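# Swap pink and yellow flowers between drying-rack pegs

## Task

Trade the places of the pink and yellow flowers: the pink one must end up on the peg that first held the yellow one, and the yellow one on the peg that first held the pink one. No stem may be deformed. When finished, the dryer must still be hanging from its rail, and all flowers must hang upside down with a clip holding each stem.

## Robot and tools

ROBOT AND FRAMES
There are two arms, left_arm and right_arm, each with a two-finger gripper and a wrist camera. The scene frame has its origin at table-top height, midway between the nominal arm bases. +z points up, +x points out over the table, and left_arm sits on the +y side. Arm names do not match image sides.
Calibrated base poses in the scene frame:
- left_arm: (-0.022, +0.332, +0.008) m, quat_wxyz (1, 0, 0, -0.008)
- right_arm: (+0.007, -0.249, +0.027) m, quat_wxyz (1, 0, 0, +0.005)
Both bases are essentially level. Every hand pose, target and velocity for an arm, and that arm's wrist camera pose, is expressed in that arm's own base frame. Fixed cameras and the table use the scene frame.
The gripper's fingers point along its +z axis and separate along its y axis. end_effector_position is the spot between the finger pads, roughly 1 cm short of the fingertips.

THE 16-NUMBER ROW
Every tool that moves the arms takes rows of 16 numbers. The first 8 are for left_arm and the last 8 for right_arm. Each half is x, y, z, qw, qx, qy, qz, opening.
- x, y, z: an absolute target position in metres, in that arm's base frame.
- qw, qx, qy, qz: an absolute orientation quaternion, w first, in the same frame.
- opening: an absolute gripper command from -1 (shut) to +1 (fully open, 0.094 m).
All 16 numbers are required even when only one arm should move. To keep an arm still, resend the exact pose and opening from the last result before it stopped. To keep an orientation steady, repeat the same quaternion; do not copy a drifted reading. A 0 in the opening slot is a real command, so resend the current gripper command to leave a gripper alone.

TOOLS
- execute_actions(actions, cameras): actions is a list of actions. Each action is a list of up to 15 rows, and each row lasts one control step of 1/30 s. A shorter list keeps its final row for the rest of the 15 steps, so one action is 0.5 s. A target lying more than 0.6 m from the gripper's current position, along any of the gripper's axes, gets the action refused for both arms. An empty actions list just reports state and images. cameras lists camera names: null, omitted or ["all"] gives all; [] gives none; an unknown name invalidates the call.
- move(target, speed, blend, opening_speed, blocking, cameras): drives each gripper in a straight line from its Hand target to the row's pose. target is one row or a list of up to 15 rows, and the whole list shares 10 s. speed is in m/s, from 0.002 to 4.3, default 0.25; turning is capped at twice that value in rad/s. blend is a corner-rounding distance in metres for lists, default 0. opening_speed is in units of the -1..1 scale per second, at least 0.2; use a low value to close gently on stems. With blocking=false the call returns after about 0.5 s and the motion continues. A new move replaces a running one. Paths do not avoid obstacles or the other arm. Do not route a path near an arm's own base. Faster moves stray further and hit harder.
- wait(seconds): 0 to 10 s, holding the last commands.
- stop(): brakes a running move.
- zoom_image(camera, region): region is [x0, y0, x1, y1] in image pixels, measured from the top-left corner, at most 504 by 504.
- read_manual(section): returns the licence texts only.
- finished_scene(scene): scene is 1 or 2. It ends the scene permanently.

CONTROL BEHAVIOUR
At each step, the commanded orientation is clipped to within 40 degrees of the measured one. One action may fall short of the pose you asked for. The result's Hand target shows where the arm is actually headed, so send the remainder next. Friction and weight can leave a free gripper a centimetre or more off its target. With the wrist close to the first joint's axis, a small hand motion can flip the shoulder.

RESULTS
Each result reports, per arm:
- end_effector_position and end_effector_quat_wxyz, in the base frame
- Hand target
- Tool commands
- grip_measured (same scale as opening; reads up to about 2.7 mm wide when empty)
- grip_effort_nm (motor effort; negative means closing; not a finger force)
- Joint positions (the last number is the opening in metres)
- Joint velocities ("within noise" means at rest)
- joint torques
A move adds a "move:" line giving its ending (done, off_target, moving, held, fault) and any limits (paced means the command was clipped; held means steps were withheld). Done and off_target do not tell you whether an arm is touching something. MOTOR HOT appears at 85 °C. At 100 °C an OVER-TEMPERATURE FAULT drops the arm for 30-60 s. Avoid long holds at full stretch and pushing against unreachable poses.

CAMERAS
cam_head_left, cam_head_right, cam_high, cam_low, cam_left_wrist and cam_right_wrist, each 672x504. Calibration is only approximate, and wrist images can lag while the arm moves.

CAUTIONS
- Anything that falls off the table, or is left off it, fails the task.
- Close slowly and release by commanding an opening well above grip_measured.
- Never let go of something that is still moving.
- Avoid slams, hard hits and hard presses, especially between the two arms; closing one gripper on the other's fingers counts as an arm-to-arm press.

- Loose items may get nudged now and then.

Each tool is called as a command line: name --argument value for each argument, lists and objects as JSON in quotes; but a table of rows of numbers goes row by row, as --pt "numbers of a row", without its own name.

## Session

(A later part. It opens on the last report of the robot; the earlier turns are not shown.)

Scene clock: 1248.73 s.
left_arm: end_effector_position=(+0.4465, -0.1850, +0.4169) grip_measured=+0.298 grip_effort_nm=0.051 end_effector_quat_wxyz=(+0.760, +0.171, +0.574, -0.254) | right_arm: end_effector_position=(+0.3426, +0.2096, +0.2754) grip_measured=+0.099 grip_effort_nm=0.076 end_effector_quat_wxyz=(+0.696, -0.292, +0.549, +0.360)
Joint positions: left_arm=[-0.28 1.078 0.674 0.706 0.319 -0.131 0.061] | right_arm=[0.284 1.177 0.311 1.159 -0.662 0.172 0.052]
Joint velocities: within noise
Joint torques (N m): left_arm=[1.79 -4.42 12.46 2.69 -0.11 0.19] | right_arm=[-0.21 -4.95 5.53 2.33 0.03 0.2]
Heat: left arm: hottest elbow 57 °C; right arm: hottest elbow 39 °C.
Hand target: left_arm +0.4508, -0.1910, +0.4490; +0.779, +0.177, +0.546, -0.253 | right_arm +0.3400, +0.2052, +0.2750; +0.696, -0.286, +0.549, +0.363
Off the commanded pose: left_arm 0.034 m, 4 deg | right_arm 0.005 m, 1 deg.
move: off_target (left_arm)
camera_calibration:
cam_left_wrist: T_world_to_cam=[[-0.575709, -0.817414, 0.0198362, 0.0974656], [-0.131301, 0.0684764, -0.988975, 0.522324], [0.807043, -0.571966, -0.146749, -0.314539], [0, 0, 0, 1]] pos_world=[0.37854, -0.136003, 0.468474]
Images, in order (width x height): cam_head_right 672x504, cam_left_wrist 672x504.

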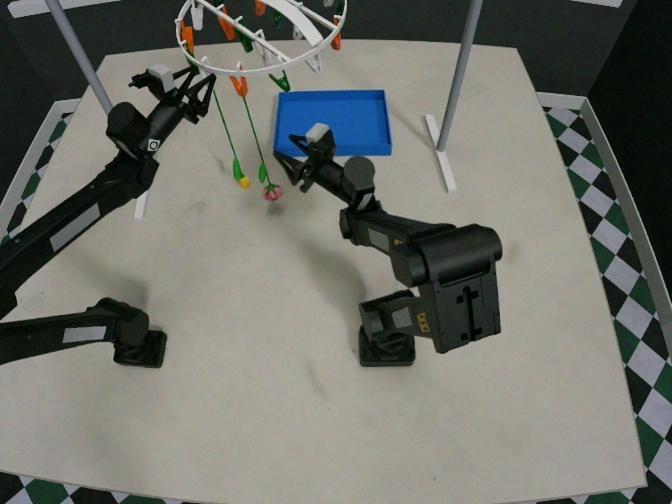

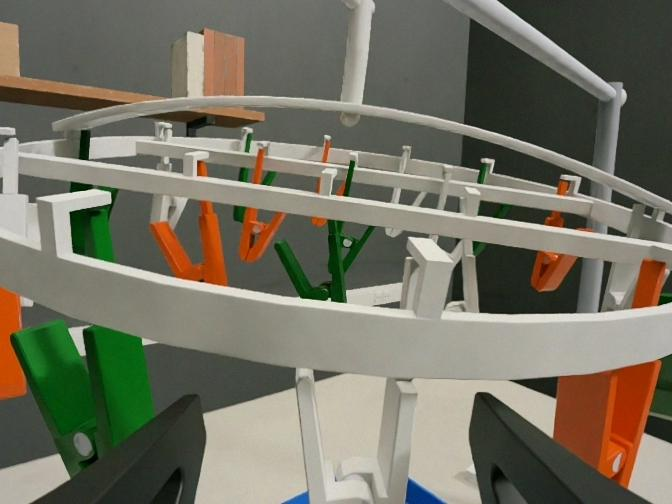

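move --pt "0.4515 -0.197 0.45 0.7791 0.1772 0.5455 -0.2531 0.3 0.34 0.205 0.275 0.6966 -0.286 0.5492 0.3626 0.1" --pt "0.4515 -0.197 0.45 0.7791 0.1772 0.5455 -0.2531 -0.15 0.34 0.205 0.275 0.6966 -0.286 0.5492 0.3626 0.1" --speed 0.05 --opening_speed 0.25 --cameras '["cam_left_wrist","cam_high"]'

Scene clock: 1254.90 s.
left_arm: end_effector_position=(+0.4450, -0.1901, +0.4179) grip_measured=-0.148 grip_effort_nm=-0.120 end_effector_quat_wxyz=(+0.761, +0.172, +0.572, -0.254) | right_arm: end_effector_position=(+0.3426, +0.2096, +0.2754) grip_measured=+0.099 grip_effort_nm=0.076 end_effector_quat_wxyz=(+0.696, -0.292, +0.549, +0.360)
Joint positions: left_arm=[-0.296 1.078 0.675 0.707 0.304 -0.124 0.04] | right_arm=[0.284 1.177 0.311 1.159 -0.662 0.172 0.052]
Joint velocities: within noise
Joint torques (N m): left_arm=[1.79 -4.48 12.46 2.61 -0.11 0.17] | right_arm=[-0.21 -4.72 5.53 2.33 0.04 0.19]
Heat: left arm: hottest elbow 58 °C; right arm: hottest elbow 39 °C.
Hand target: left_arm +0.4493, -0.1961, +0.4494; +0.779, +0.177, +0.545, -0.253 | right_arm +0.3400, +0.2052, +0.2750; +0.696, -0.286, +0.549, +0.363
Off the commanded pose: left_arm 0.033 m, 4 deg | right_arm 0.005 m, 1 deg.
move: off_target (left_arm); target 2's new opening was sent with left_arm's hand 0.033 m and 4 deg from that target
camera_calibration:
cam_left_wrist: T_world_to_cam=[[-0.575761, -0.817435, 0.0172932, 0.0935134], [-0.127474, 0.0688542, -0.989449, 0.522068], [0.80762, -0.57189, -0.143845, -0.317539], [0, 0, 0, 1]] pos_world=[0.376842, -0.141103, 0.469266]
Images, in order (width x height): cam_high 672x504, cam_left_wrist 672x504.

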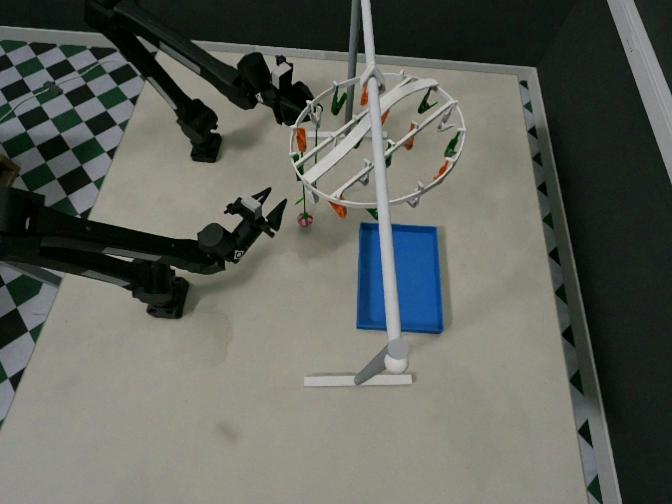

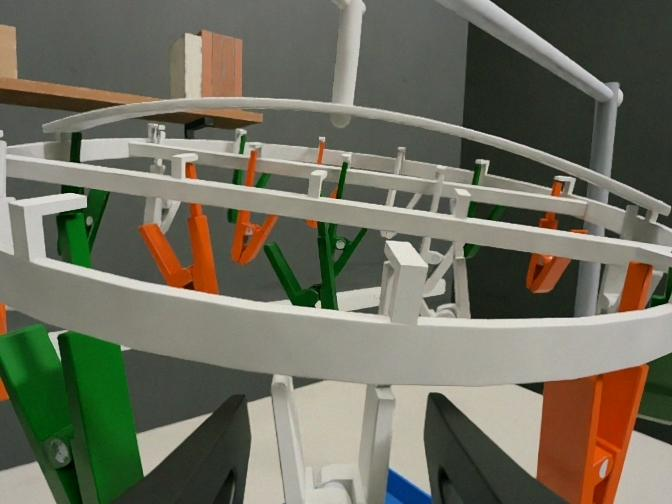

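move --pt "0.4515 -0.197 0.45 0.7791 0.1772 0.5455 -0.2531 -0.15 0.29 0.225 0.265 0.76 -0.19 0.58 0.23 -0.3" --pt "0.4515 -0.197 0.45 0.7791 0.1772 0.5455 -0.2531 -0.15 0.315 0.323 0.255 0.776 -0.1069 0.6063 0.1368 -0.3" --speed 0.12

Scene clock: 1270.20 s.
left_arm: end_effector_position=(+0.4450, -0.1901, +0.4179) grip_measured=-0.148 grip_effort_nm=-0.115 end_effector_quat_wxyz=(+0.761, +0.172, +0.572, -0.254) | right_arm: end_effector_position=(+0.3111, +0.3108, +0.2424) grip_measured=-0.299 grip_effort_nm=-0.081 end_effector_quat_wxyz=(+0.767, -0.112, +0.618, +0.132)
Joint positions: left_arm=[-0.296 1.078 0.675 0.707 0.304 -0.124 0.04] | right_arm=[1.028 1.415 0.378 1.309 0.661 -0.178 0.033]
Joint velocities: within noise
Joint torques (N m): left_arm=[1.85 -4.48 12.44 2.63 -0.11 0.17] | right_arm=[1.32 -6.01 8.09 2.33 -0.03 -0.11]
Heat: left arm: hottest elbow 61 °C; right arm: hottest elbow 39 °C.
Hand target: left_arm +0.4493, -0.1961, +0.4494; +0.779, +0.177, +0.545, -0.253 | right_arm +0.3144, +0.3225, +0.2550; +0.776, -0.107, +0.607, +0.137
Off the commanded pose: left_arm 0.033 m, 4 deg | right_arm 0.018 m, 2 deg.
move: off_target (left_arm, right_arm)
camera_calibration:
cam_left_wrist: T_world_to_cam=[[-0.575681, -0.817498, 0.0169982, 0.0936131], [-0.127309, 0.0690769, -0.989455, 0.522039], [0.807703, -0.571775, -0.143841, -0.317556], [0, 0, 0, 1]] pos_world=[0.376842, -0.141103, 0.469265]
cam_right_wrist: T_world_to_cam=[[0.343908, -0.938834, 0.0178324, 0.179434], [-0.194328, -0.0897391, -0.976823, 0.366335], [0.918675, 0.332472, -0.213304, -0.250538], [0, 0, 0, 1]] pos_world=[0.239644, 0.28463, 0.301204]

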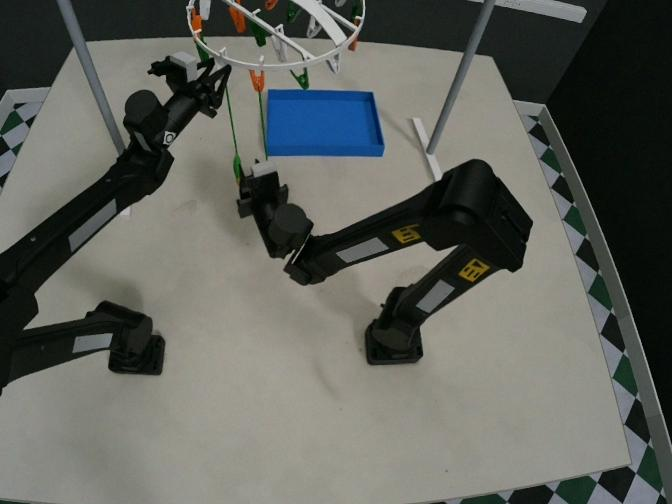

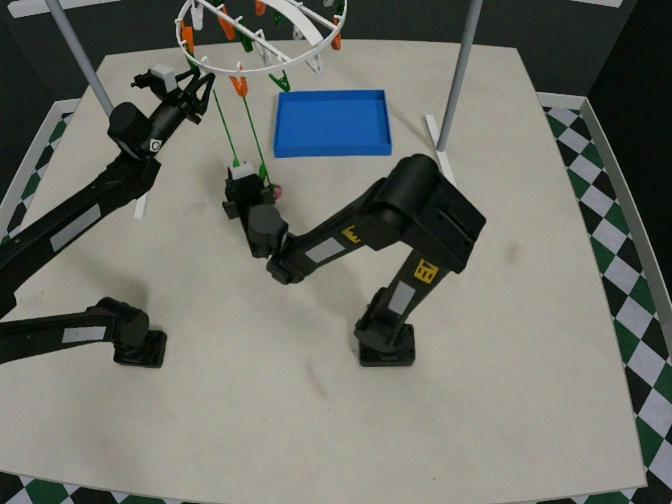

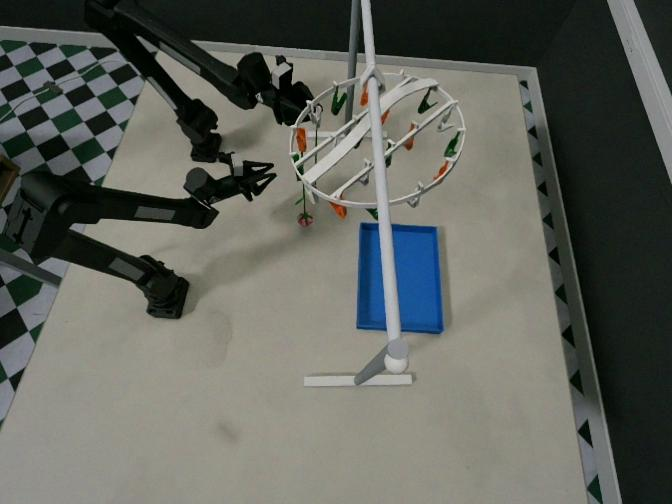

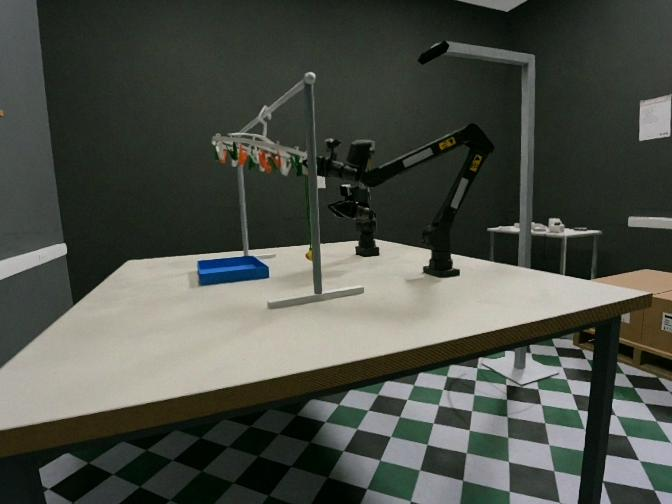

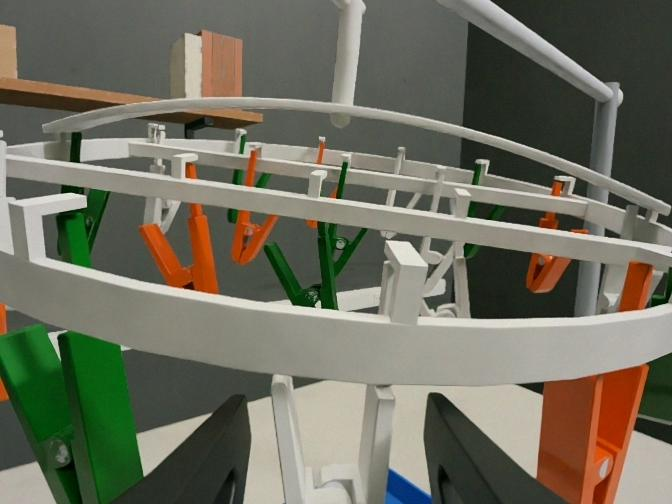

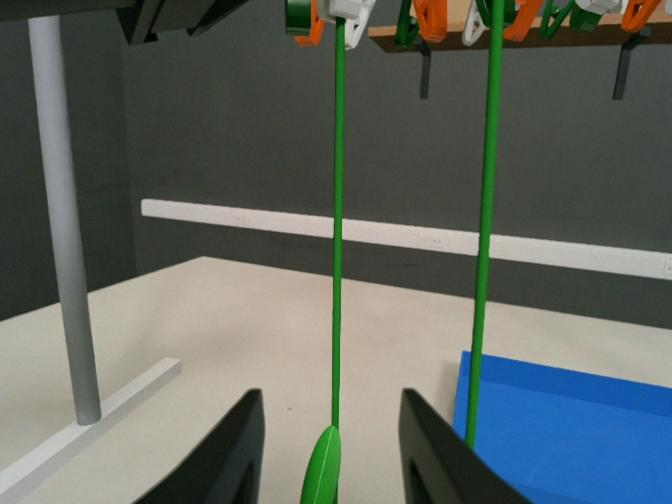

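move --pt "0.4515 -0.197 0.45 0.7791 0.1772 0.5455 -0.2531 -0.15 0.395 0.348 0.26 0.776 -0.1069 0.6063 0.1368 -0.3" --speed 0.1 --cameras '["cam_right_wrist","cam_high"]'

Scene clock: 1277.17 s.
left_arm: end_effector_position=(+0.4451, -0.1901, +0.4178) grip_measured=-0.148 grip_effort_nm=-0.120 end_effector_quat_wxyz=(+0.761, +0.172, +0.572, -0.254) | right_arm: end_effector_position=(+0.3834, +0.3402, +0.2519) grip_measured=-0.299 grip_effort_nm=-0.081 end_effector_quat_wxyz=(+0.773, -0.119, +0.610, +0.129)
Joint positions: left_arm=[-0.296 1.078 0.675 0.707 0.304 -0.124 0.04] | right_arm=[0.894 1.539 0.557 1.248 0.521 -0.161 0.033]
Joint velocities: within noise
Joint torques (N m): left_arm=[1.85 -4.48 12.44 2.62 -0.11 0.16] | right_arm=[-0.09 -9.29 8.73 1.52 -0.16 0.21]
Heat: left arm: hottest elbow 62 °C; right arm: hottest elbow 39 °C.
Hand target: left_arm +0.4494, -0.1961, +0.4493; +0.779, +0.177, +0.546, -0.253 | right_arm +0.3945, +0.3474, +0.2600; +0.776, -0.107, +0.606, +0.137
Off the commanded pose: left_arm 0.034 m, 4 deg | right_arm 0.016 m, 2 deg.
move: off_target (left_arm, right_arm)
camera_calibration:
cam_right_wrist: T_world_to_cam=[[0.3478, -0.936909, 0.0351698, 0.175453], [-0.17283, -0.100936, -0.979766, 0.388599], [0.921502, 0.334684, -0.197031, -0.330552], [0, 0, 0, 1]] pos_world=[0.310743, 0.314237, 0.309436]
Images, in order (width x height): cam_high 672x504, cam_right_wrist 672x504.

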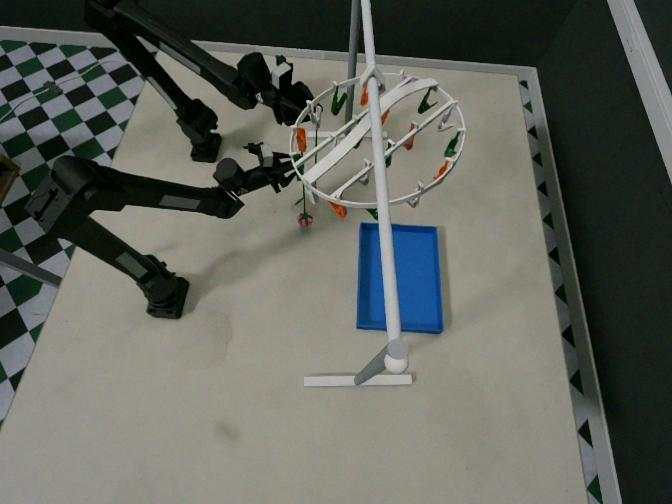

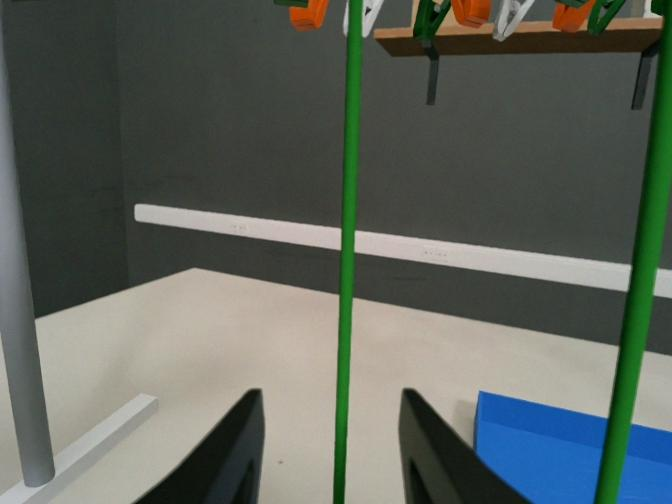

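move --pt "0.4515 -0.197 0.45 0.7791 0.1772 0.5455 -0.2531 -0.15 0.428 0.352 0.262 0.776 -0.1069 0.6063 0.1368 -0.3" --speed 0.06 --cameras '["cam_right_wrist"]'

Scene clock: 1280.07 s.
left_arm: end_effector_position=(+0.4451, -0.1901, +0.4178) grip_measured=-0.148 grip_effort_nm=-0.120 end_effector_quat_wxyz=(+0.761, +0.172, +0.572, -0.254) | right_arm: end_effector_position=(+0.4154, +0.3450, +0.2540) grip_measured=-0.299 grip_effort_nm=-0.076 end_effector_quat_wxyz=(+0.773, -0.118, +0.610, +0.130)
Joint positions: left_arm=[-0.296 1.078 0.675 0.707 0.304 -0.124 0.04] | right_arm=[0.837 1.582 0.625 1.214 0.466 -0.143 0.033]
Joint velocities: within noise
Joint torques (N m): left_arm=[1.85 -4.48 12.45 2.62 -0.11 0.17] | right_arm=[-0.03 -10.4 8.99 1.51 -0.15 0.2]
Heat: left arm: hottest elbow 62 °C; right arm: hottest elbow 39 °C.
Hand target: left_arm +0.4494, -0.1961, +0.4493; +0.779, +0.177, +0.546, -0.253 | right_arm +0.4274, +0.3514, +0.2620; +0.776, -0.107, +0.606, +0.137
Off the commanded pose: left_arm 0.034 m, 4 deg | right_arm 0.016 m, 2 deg.
move: off_target (left_arm, right_arm)
camera_calibration:
cam_right_wrist: T_world_to_cam=[[0.348087, -0.936834, 0.0343232, 0.168725], [-0.173445, -0.100339, -0.979719, 0.3967], [0.921278, 0.335074, -0.197416, -0.361312], [0, 0, 0, 1]] pos_world=[0.342943, 0.318938, 0.311535]
Images, in order (width x height): cam_right_wrist 672x504.

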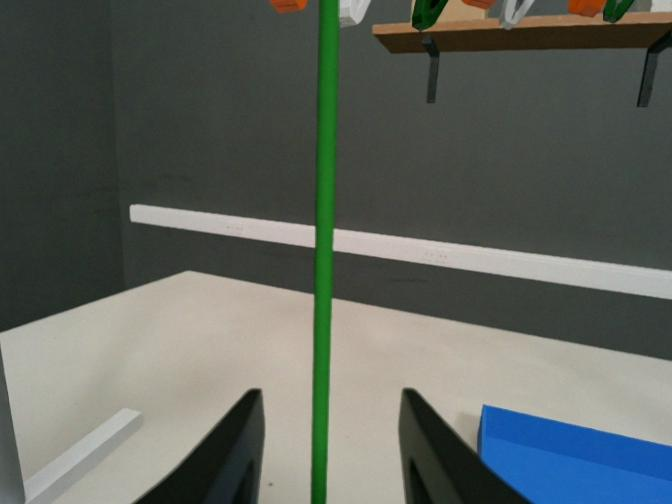

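move --pt "0.4515 -0.197 0.45 0.7791 0.1772 0.5455 -0.2531 -0.15 0.446 0.3615 0.264 0.776 -0.1069 0.6063 0.1368 -0.3" --speed 0.06 --cameras '["cam_right_wrist"]'

Scene clock: 1283.37 s.
left_arm: end_effector_position=(+0.4451, -0.1901, +0.4178) grip_measured=-0.148 grip_effort_nm=-0.115 end_effector_quat_wxyz=(+0.761, +0.172, +0.572, -0.254) | right_arm: end_effector_position=(+0.4328, +0.3551, +0.2561) grip_measured=-0.299 grip_effort_nm=-0.076 end_effector_quat_wxyz=(+0.772, -0.118, +0.610, +0.130)
Joint positions: left_arm=[-0.296 1.078 0.675 0.707 0.304 -0.124 0.04] | right_arm=[0.822 1.615 0.68 1.19 0.45 -0.137 0.033]
Joint velocities: within noise
Joint torques (N m): left_arm=[1.85 -4.48 12.45 2.62 -0.11 0.16] | right_arm=[-0.21 -11.34 9.25 1.58 -0.14 0.2]
Heat: left arm: hottest elbow 62 °C; right arm: hottest elbow 40 °C.
Hand target: left_arm +0.4494, -0.1961, +0.4493; +0.779, +0.177, +0.546, -0.253 | right_arm +0.4453, +0.3610, +0.2641; +0.776, -0.107, +0.606, +0.137
Off the commanded pose: left_arm 0.034 m, 4 deg | right_arm 0.017 m, 2 deg.
move: off_target (left_arm, right_arm)
camera_calibration:
cam_right_wrist: T_world_to_cam=[[0.349137, -0.936466, 0.0337019, 0.171789], [-0.173825, -0.100063, -0.97968, 0.402805], [0.920808, 0.336184, -0.197717, -0.380323], [0, 0, 0, 1]] pos_world=[0.360244, 0.329039, 0.313634]
Images, in order (width x height): cam_right_wrist 672x504.

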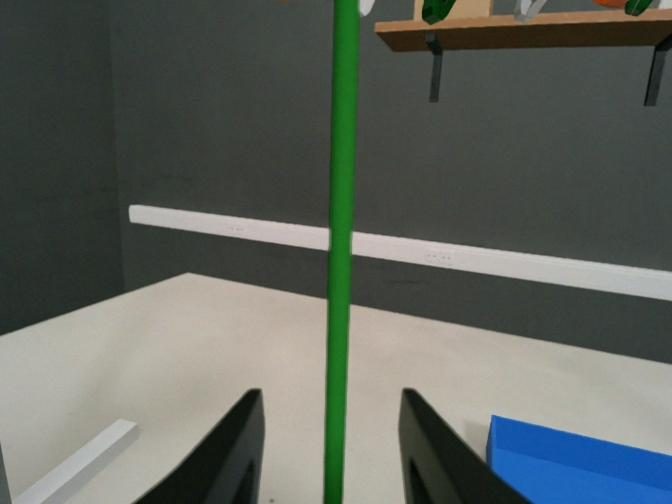

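move --pt "0.4515 -0.197 0.45 0.7791 0.1772 0.5455 -0.2531 -0.15 0.4505 0.3615 0.264 0.776 -0.1069 0.6063 0.1368 -0.3" --pt "0.4515 -0.197 0.45 0.7791 0.1772 0.5455 -0.2531 -0.15 0.4505 0.3615 0.264 0.776 -0.1069 0.6063 0.1368 -0.96" --speed 0.06 --opening_speed 0.25 --cameras '["cam_right_wrist","cam_left_wrist"]'

Scene clock: 1289.60 s.
left_arm: end_effector_position=(+0.4451, -0.1901, +0.4178) grip_measured=-0.148 grip_effort_nm=-0.115 end_effector_quat_wxyz=(+0.761, +0.172, +0.572, -0.254) | right_arm: end_effector_position=(+0.4372, +0.3554, +0.2559) grip_measured=-0.944 grip_effort_nm=-0.994 end_effector_quat_wxyz=(+0.772, -0.118, +0.611, +0.131)
Joint positions: left_arm=[-0.296 1.078 0.675 0.707 0.304 -0.124 0.04] | right_arm=[0.814 1.621 0.689 1.186 0.442 -0.134 0.003]
Joint velocities: within noise
Joint torques (N m): left_arm=[1.85 -4.48 12.45 2.61 -0.11 0.17] | right_arm=[-0.21 -11.4 9.24 1.51 -0.14 0.18]
Heat: left arm: hottest elbow 63 °C; right arm: hottest elbow 41 °C.
Hand target: left_arm +0.4494, -0.1961, +0.4493; +0.779, +0.177, +0.546, -0.253 | right_arm +0.4498, +0.3610, +0.2639; +0.776, -0.107, +0.606, +0.137
Off the commanded pose: left_arm 0.034 m, 4 deg | right_arm 0.017 m, 2 deg.
move: off_target (left_arm, right_arm); target 2's new opening was sent with right_arm's hand 0.017 m and 2 deg from that target
camera_calibration:
cam_left_wrist: T_world_to_cam=[[-0.575667, -0.817506, 0.0170655, 0.0936359], [-0.127669, 0.0692474, -0.989397, 0.521987], [0.807656, -0.571742, -0.144233, -0.317459], [0, 0, 0, 1]] pos_world=[0.376942, -0.141103, 0.469066]
cam_right_wrist: T_world_to_cam=[[0.349697, -0.936283, 0.032946, 0.170381], [-0.174766, -0.0997427, -0.979545, 0.403703], [0.920418, 0.336786, -0.198511, -0.384361], [0, 0, 0, 1]] pos_world=[0.364745, 0.329239, 0.313532]
Images, in order (width x height): cam_left_wrist 672x504, cam_right_wrist 672x504.

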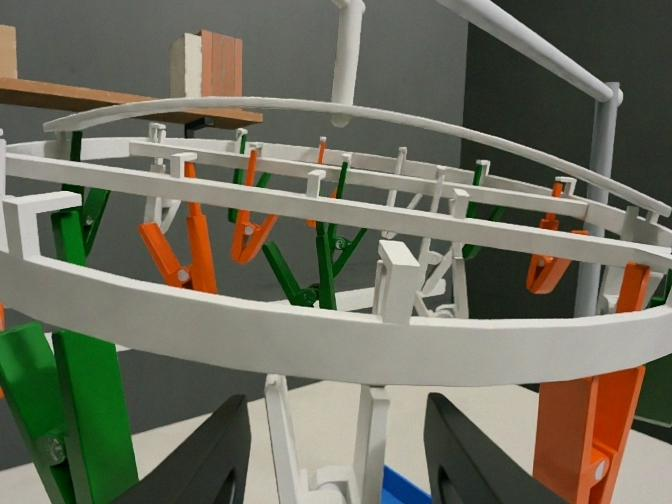

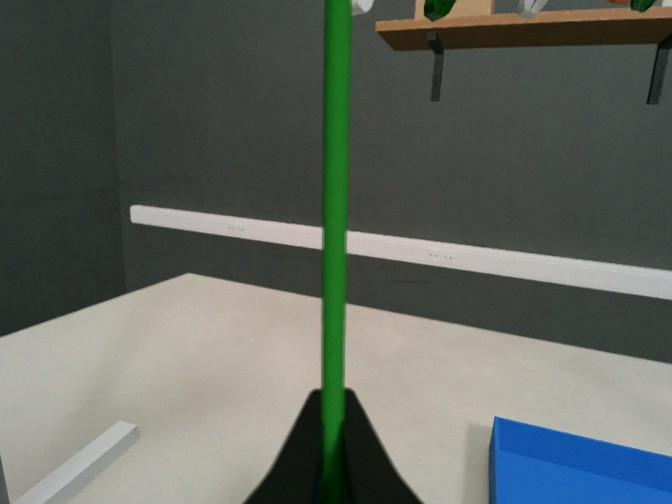

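move --pt "0.4515 -0.197 0.45 0.7791 0.1772 0.5455 -0.2531 -0.66 0.4505 0.3615 0.264 0.776 -0.1069 0.6063 0.1368 -0.96" --speed 0.06 --opening_speed 0.25 --cameras '["cam_right_wrist","cam_left_wrist"]'

Scene clock: 1294.17 s.
left_arm: end_effector_position=(+0.4451, -0.1900, +0.4178) grip_measured=-0.591 grip_effort_nm=-1.043 end_effector_quat_wxyz=(+0.761, +0.172, +0.572, -0.254) | right_arm: end_effector_position=(+0.4373, +0.3555, +0.2555) grip_measured=-0.946 grip_effort_nm=-1.033 end_effector_quat_wxyz=(+0.772, -0.118, +0.611, +0.131)
Joint positions: left_arm=[-0.296 1.078 0.675 0.707 0.304 -0.124 0.019] | right_arm=[0.814 1.622 0.689 1.186 0.442 -0.134 0.003]
Joint velocities: within noise
Joint torques (N m): left_arm=[1.85 -4.54 12.46 2.61 -0.1 0.16] | right_arm=[0.03 -11.58 9.21 1.57 -0.13 0.18]
Heat: left arm: hottest elbow 63 °C; right arm: hottest elbow 41 °C.
Hand target: left_arm +0.4494, -0.1961, +0.4493; +0.779, +0.177, +0.546, -0.253 | right_arm +0.4498, +0.3610, +0.2639; +0.776, -0.107, +0.606, +0.137
Off the commanded pose: left_arm 0.034 m, 4 deg | right_arm 0.017 m, 2 deg.
move: off_target (left_arm, right_arm)
camera_calibration:
cam_left_wrist: T_world_to_cam=[[-0.575356, -0.817723, 0.0171785, 0.0934344], [-0.127761, 0.069109, -0.989394, 0.522002], [0.807863, -0.571449, -0.144236, -0.317495], [0, 0, 0, 1]] pos_world=[0.376942, -0.141104, 0.469066]
cam_right_wrist: T_world_to_cam=[[0.349828, -0.936237, 0.0328629, 0.170284], [-0.175423, -0.0999254, -0.979409, 0.403701], [0.920243, 0.33686, -0.199194, -0.384352], [0, 0, 0, 1]] pos_world=[0.364945, 0.329239, 0.313232]
Images, in order (width x height): cam_left_wrist 672x504, cam_right_wrist 672x504.

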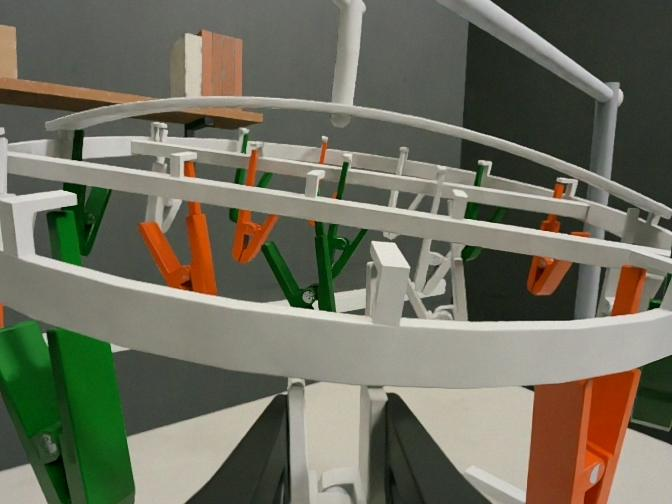

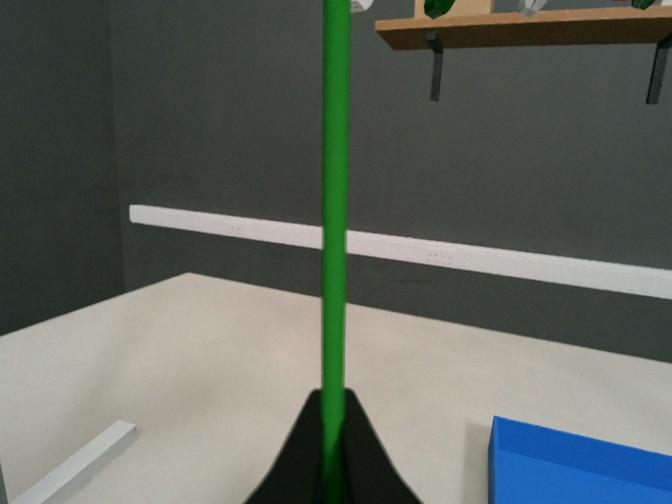

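move --pt "0.4515 -0.197 0.45 0.7791 0.1772 0.5455 -0.2531 -0.66 0.4455 0.359 0.2 0.776 -0.1069 0.6063 0.1368 -0.96" --pt "0.4515 -0.197 0.45 0.7791 0.1772 0.5455 -0.2531 -0.66 0.32 0.32 0.215 0.776 -0.1069 0.6063 0.1368 -0.96" --speed 0.08

zoom_image --camera "cam_head_right" --region '[150, 30, 320, 240]'

Scene clock: 1299.57 s.
left_arm: end_effector_position=(+0.4451, -0.1900, +0.4178) grip_measured=-0.592 grip_effort_nm=-1.062 end_effector_quat_wxyz=(+0.761, +0.172, +0.572, -0.253) | right_arm: end_effector_position=(+0.3255, +0.3209, +0.2125) grip_measured=-0.946 grip_effort_nm=-1.033 end_effector_quat_wxyz=(+0.773, -0.103, +0.611, +0.138)
Joint positions: left_arm=[-0.296 1.078 0.675 0.707 0.304 -0.123 0.019] | right_arm=[1.007 1.605 0.409 1.491 0.642 -0.171 0.003]
Joint velocities: within noise
Joint torques (N m): left_arm=[1.9 -4.48 12.45 2.61 -0.1 0.16] | right_arm=[1.38 -10.05 3.36 2.41 -0.04 -0.13]
Heat: left arm: hottest elbow 64 °C; right arm: hottest elbow 42 °C.
Hand target: left_arm +0.4494, -0.1961, +0.4493; +0.779, +0.177, +0.545, -0.253 | right_arm +0.3201, +0.3200, +0.2150; +0.776, -0.107, +0.606, +0.137
Off the commanded pose: left_arm 0.034 m, 4 deg | right_arm 0.006 m, 1 deg.
move: off_target (left_arm)
camera_calibration:
cam_left_wrist: T_world_to_cam=[[-0.575287, -0.817779, 0.0168028, 0.0935764], [-0.127549, 0.0693981, -0.989401, 0.521965], [0.807946, -0.571332, -0.14423, -0.317513], [0, 0, 0, 1]] pos_world=[0.376942, -0.141104, 0.469066]
cam_right_wrist: T_world_to_cam=[[0.341673, -0.939819, 0.000806074, 0.189151], [-0.180438, -0.06644, -0.98134, 0.329746], [0.922335, 0.335152, -0.192279, -0.280015], [0, 0, 0, 1]] pos_world=[0.253139, 0.293523, 0.269599]

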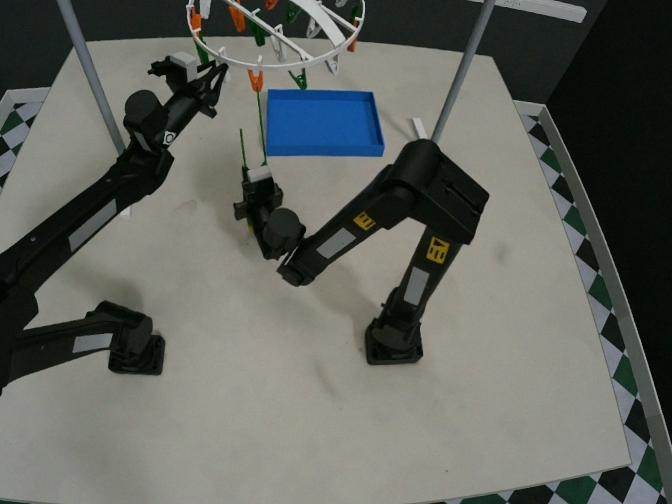

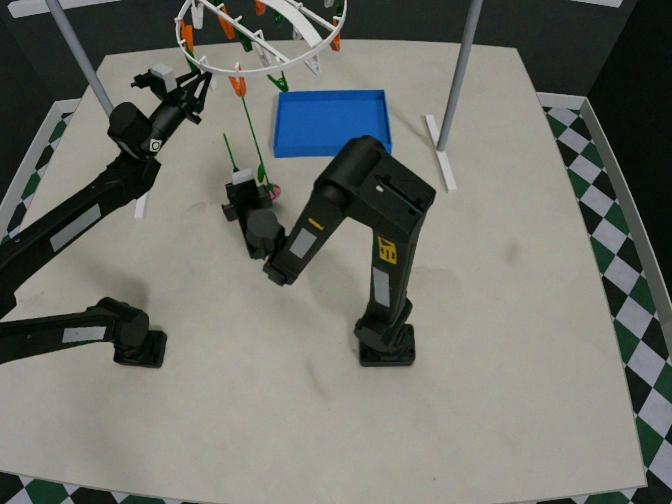

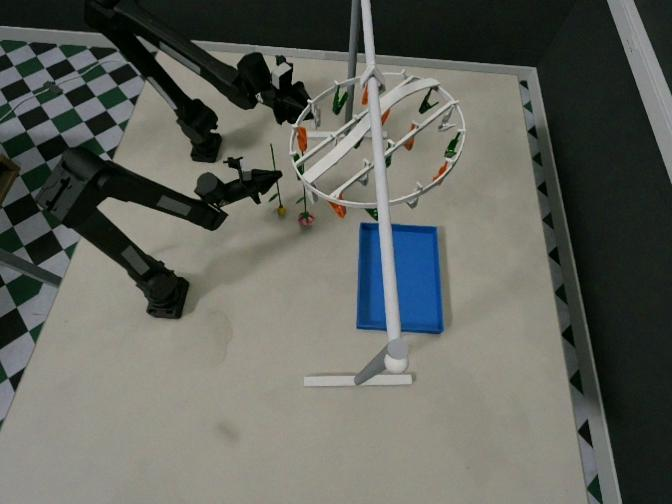

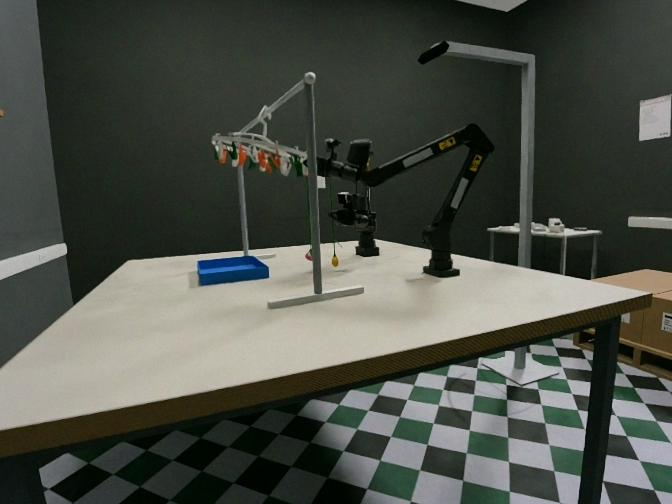

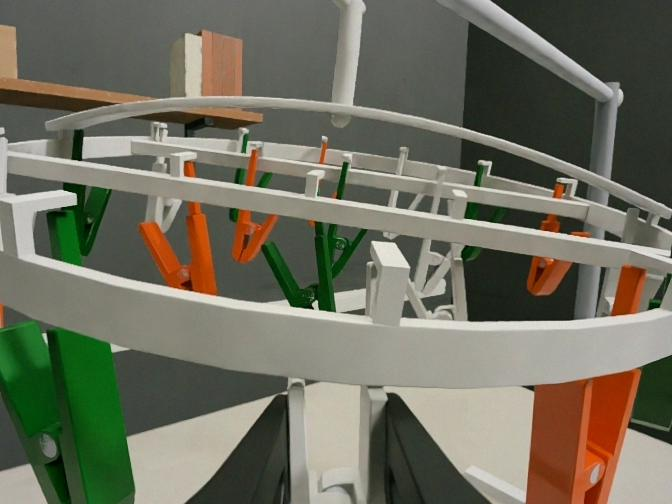

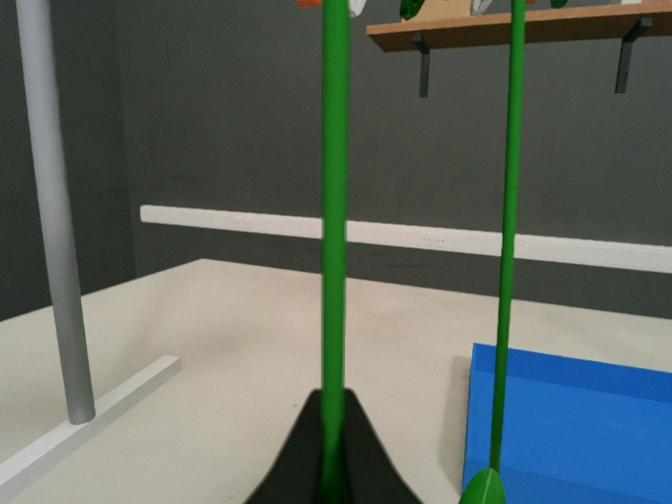

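Scaled by 2.400 from the camera's 672x504 image, which has a finer 960x720 frame.

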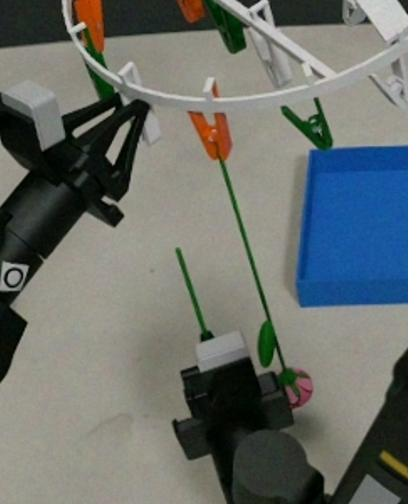

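move --pt "0.4515 -0.197 0.45 0.7791 0.1772 0.5455 -0.2531 -0.66 0.285 0.28 0.25 0.776 -0.1069 0.6063 0.1368 -0.96" --pt "0.4515 -0.197 0.45 0.7791 0.1772 0.5455 -0.2531 -0.66 0.30 0.14 0.29 0.776 -0.1069 0.6063 0.1368 -0.96" --pt "0.4515 -0.197 0.45 0.7791 0.1772 0.5455 -0.2531 -0.66 0.3 0.03 0.32 0.776 -0.1069 0.6063 0.1368 -0.96" --speed 0.15 --blend 0.02 --cameras '["cam_high","cam_right_wrist"]'

Scene clock: 1307.07 s.
left_arm: end_effector_position=(+0.4451, -0.1900, +0.4178) grip_measured=-0.592 grip_effort_nm=-1.067 end_effector_quat_wxyz=(+0.761, +0.172, +0.572, -0.253) | right_arm: end_effector_position=(+0.2966, +0.0331, +0.2953) grip_measured=-0.946 grip_effort_nm=-1.023 end_effector_quat_wxyz=(+0.764, -0.109, +0.621, +0.138)
Joint positions: left_arm=[-0.296 1.078 0.675 0.707 0.304 -0.123 0.019] | right_arm=[-0.174 0.401 0.141 0.499 -0.514 0.124 0.003]
Joint velocities: within noise
Joint torques (N m): left_arm=[1.85 -4.48 12.45 2.62 -0.09 0.16] | right_arm=[-0.09 4.42 12.11 2.14 0 0.2]
Heat: left arm: hottest elbow 65 °C; right arm: hottest elbow 41 °C.
Hand target: left_arm +0.4494, -0.1961, +0.4493; +0.779, +0.177, +0.546, -0.253 | right_arm +0.2988, +0.0301, +0.3196; +0.776, -0.107, +0.606, +0.137
Off the commanded pose: left_arm 0.034 m, 4 deg | right_arm 0.025 m, 2 deg.
move: off_target (left_arm, right_arm)
camera_calibration:
cam_right_wrist: T_world_to_cam=[[0.349212, -0.937032, 0.00468879, -0.0751006], [-0.20403, -0.0809196, -0.975614, 0.392511], [0.914561, 0.33974, -0.219441, -0.130817], [0, 0, 0, 1]] pos_world=[0.22595, 0.00583393, 0.354585]
Images, in order (width x height): cam_high 672x504, cam_right_wrist 672x504.

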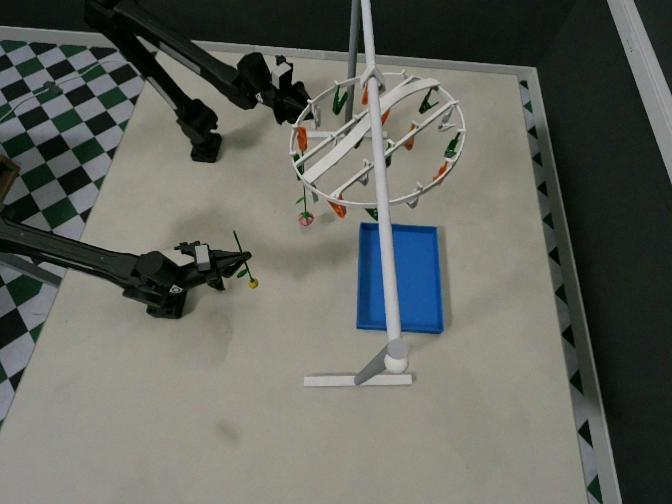

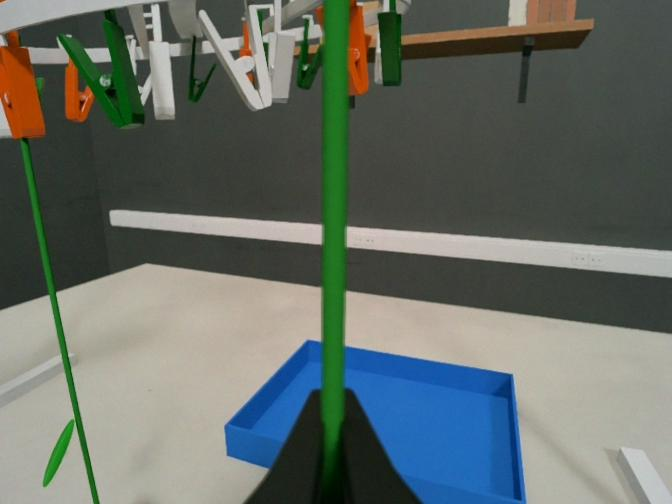

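move --pt "0.437 -0.221 0.449 0.7982 0.129 0.5589 -0.1843 -0.66 0.3 0.03 0.32 0.776 -0.1069 0.6063 0.1368 -0.96" --pt "0.426 -0.248 0.448 0.8113 0.0798 0.568 -0.114 -0.66 0.3 0.03 0.32 0.776 -0.1069 0.6063 0.1368 -0.96" --pt "0.420 -0.277 0.446 0.8181 0.03 0.5728 -0.0428 -0.66 0.3 0.03 0.32 0.776 -0.1069 0.6063 0.1368 -0.96" --pt "0.42 -0.311 0.444 0.8181 -0.03 0.5728 0.0428 -0.66 0.3 0.03 0.32 0.776 -0.1069 0.6063 0.1368 -0.96" --speed 0.06 --blend 0.01

Scene clock: 1319.40 s.
left_arm: end_effector_position=(+0.4166, -0.3013, +0.4211) grip_measured=-0.593 grip_effort_nm=-1.067 end_effector_quat_wxyz=(+0.808, -0.015, +0.586, +0.054) | right_arm: end_effector_position=(+0.2966, +0.0331, +0.2953) grip_measured=-0.946 grip_effort_nm=-1.033 end_effector_quat_wxyz=(+0.764, -0.109, +0.621, +0.138)
Joint positions: left_arm=[-0.893 1.357 0.85 1.044 -0.914 0.482 0.019] | right_arm=[-0.175 0.401 0.141 0.499 -0.515 0.125 0.003]
Joint velocities: within noise
Joint torques (N m): left_arm=[1.96 -7.36 11.54 2.18 0.17 0.18] | right_arm=[-0.32 4.37 12.18 2.18 0.01 0.18]
Heat: left arm: hottest elbow 65 °C; right arm: hottest elbow 45 °C.
Hand target: left_arm +0.4189, -0.3101, +0.4433; +0.818, -0.030, +0.573, +0.043 | right_arm +0.2988, +0.0301, +0.3195; +0.776, -0.107, +0.606, +0.137
Off the commanded pose: left_arm 0.025 m, 3 deg | right_arm 0.025 m, 2 deg.
move: off_target (left_arm, right_arm)
camera_calibration:
cam_left_wrist: T_world_to_cam=[[0.114398, -0.992146, -0.0505843, -0.325364], [-0.120702, 0.0366601, -0.992012, 0.517677], [0.986075, 0.119589, -0.11556, -0.235654], [0, 0, 0, 1]] pos_world=[0.332078, -0.313605, 0.469851]
cam_right_wrist: T_world_to_cam=[[0.349836, -0.936803, 0.00375679, -0.0750059], [-0.204374, -0.0802331, -0.975599, 0.39257], [0.914246, 0.340532, -0.219527, -0.130687], [0, 0, 0, 1]] pos_world=[0.225951, 0.00573448, 0.354583]

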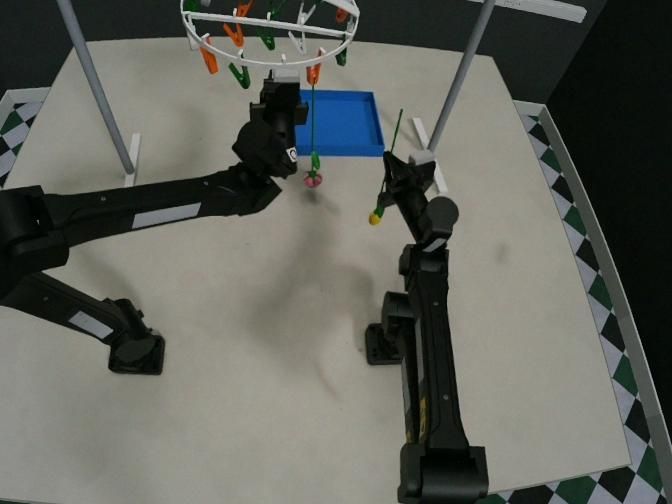

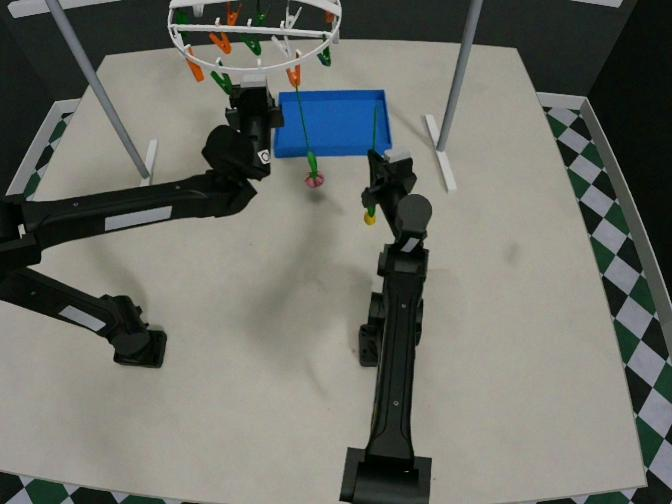

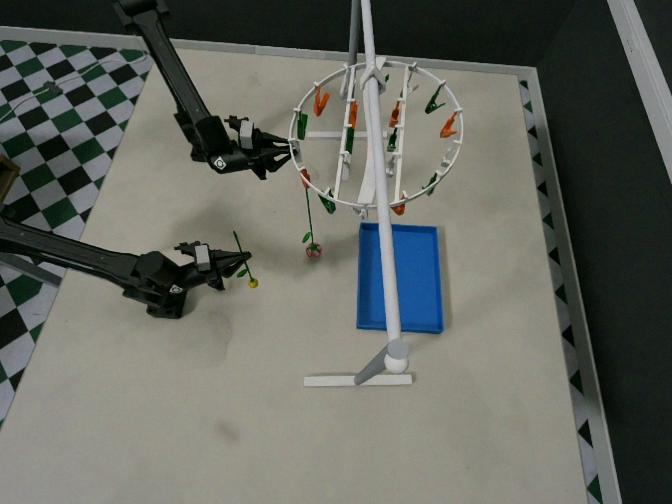

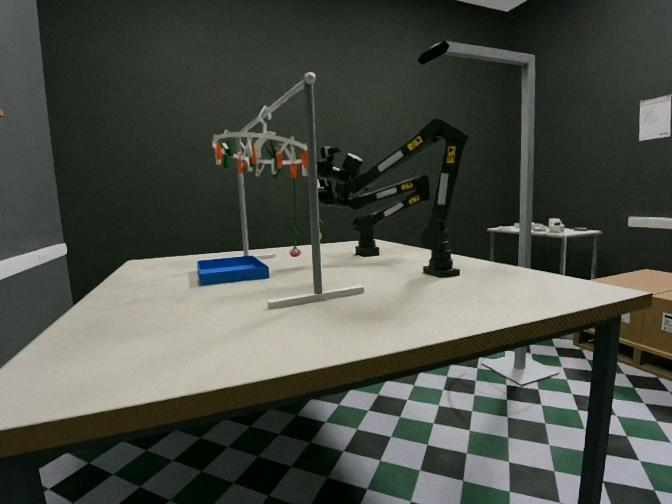

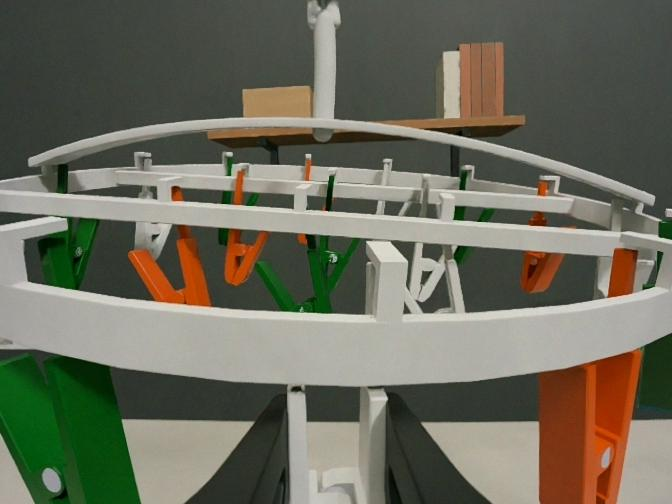

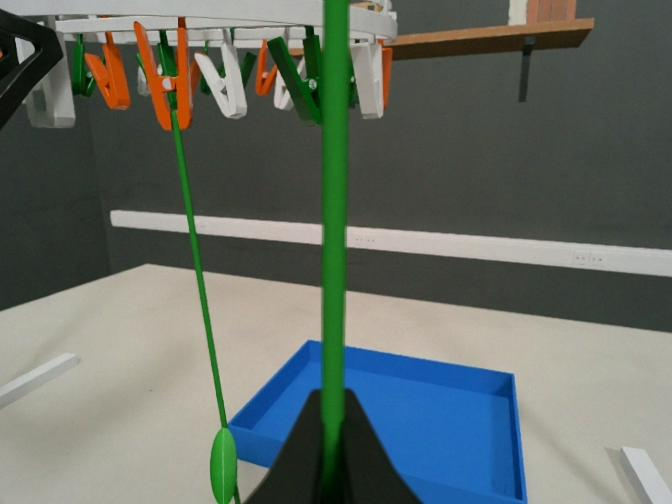

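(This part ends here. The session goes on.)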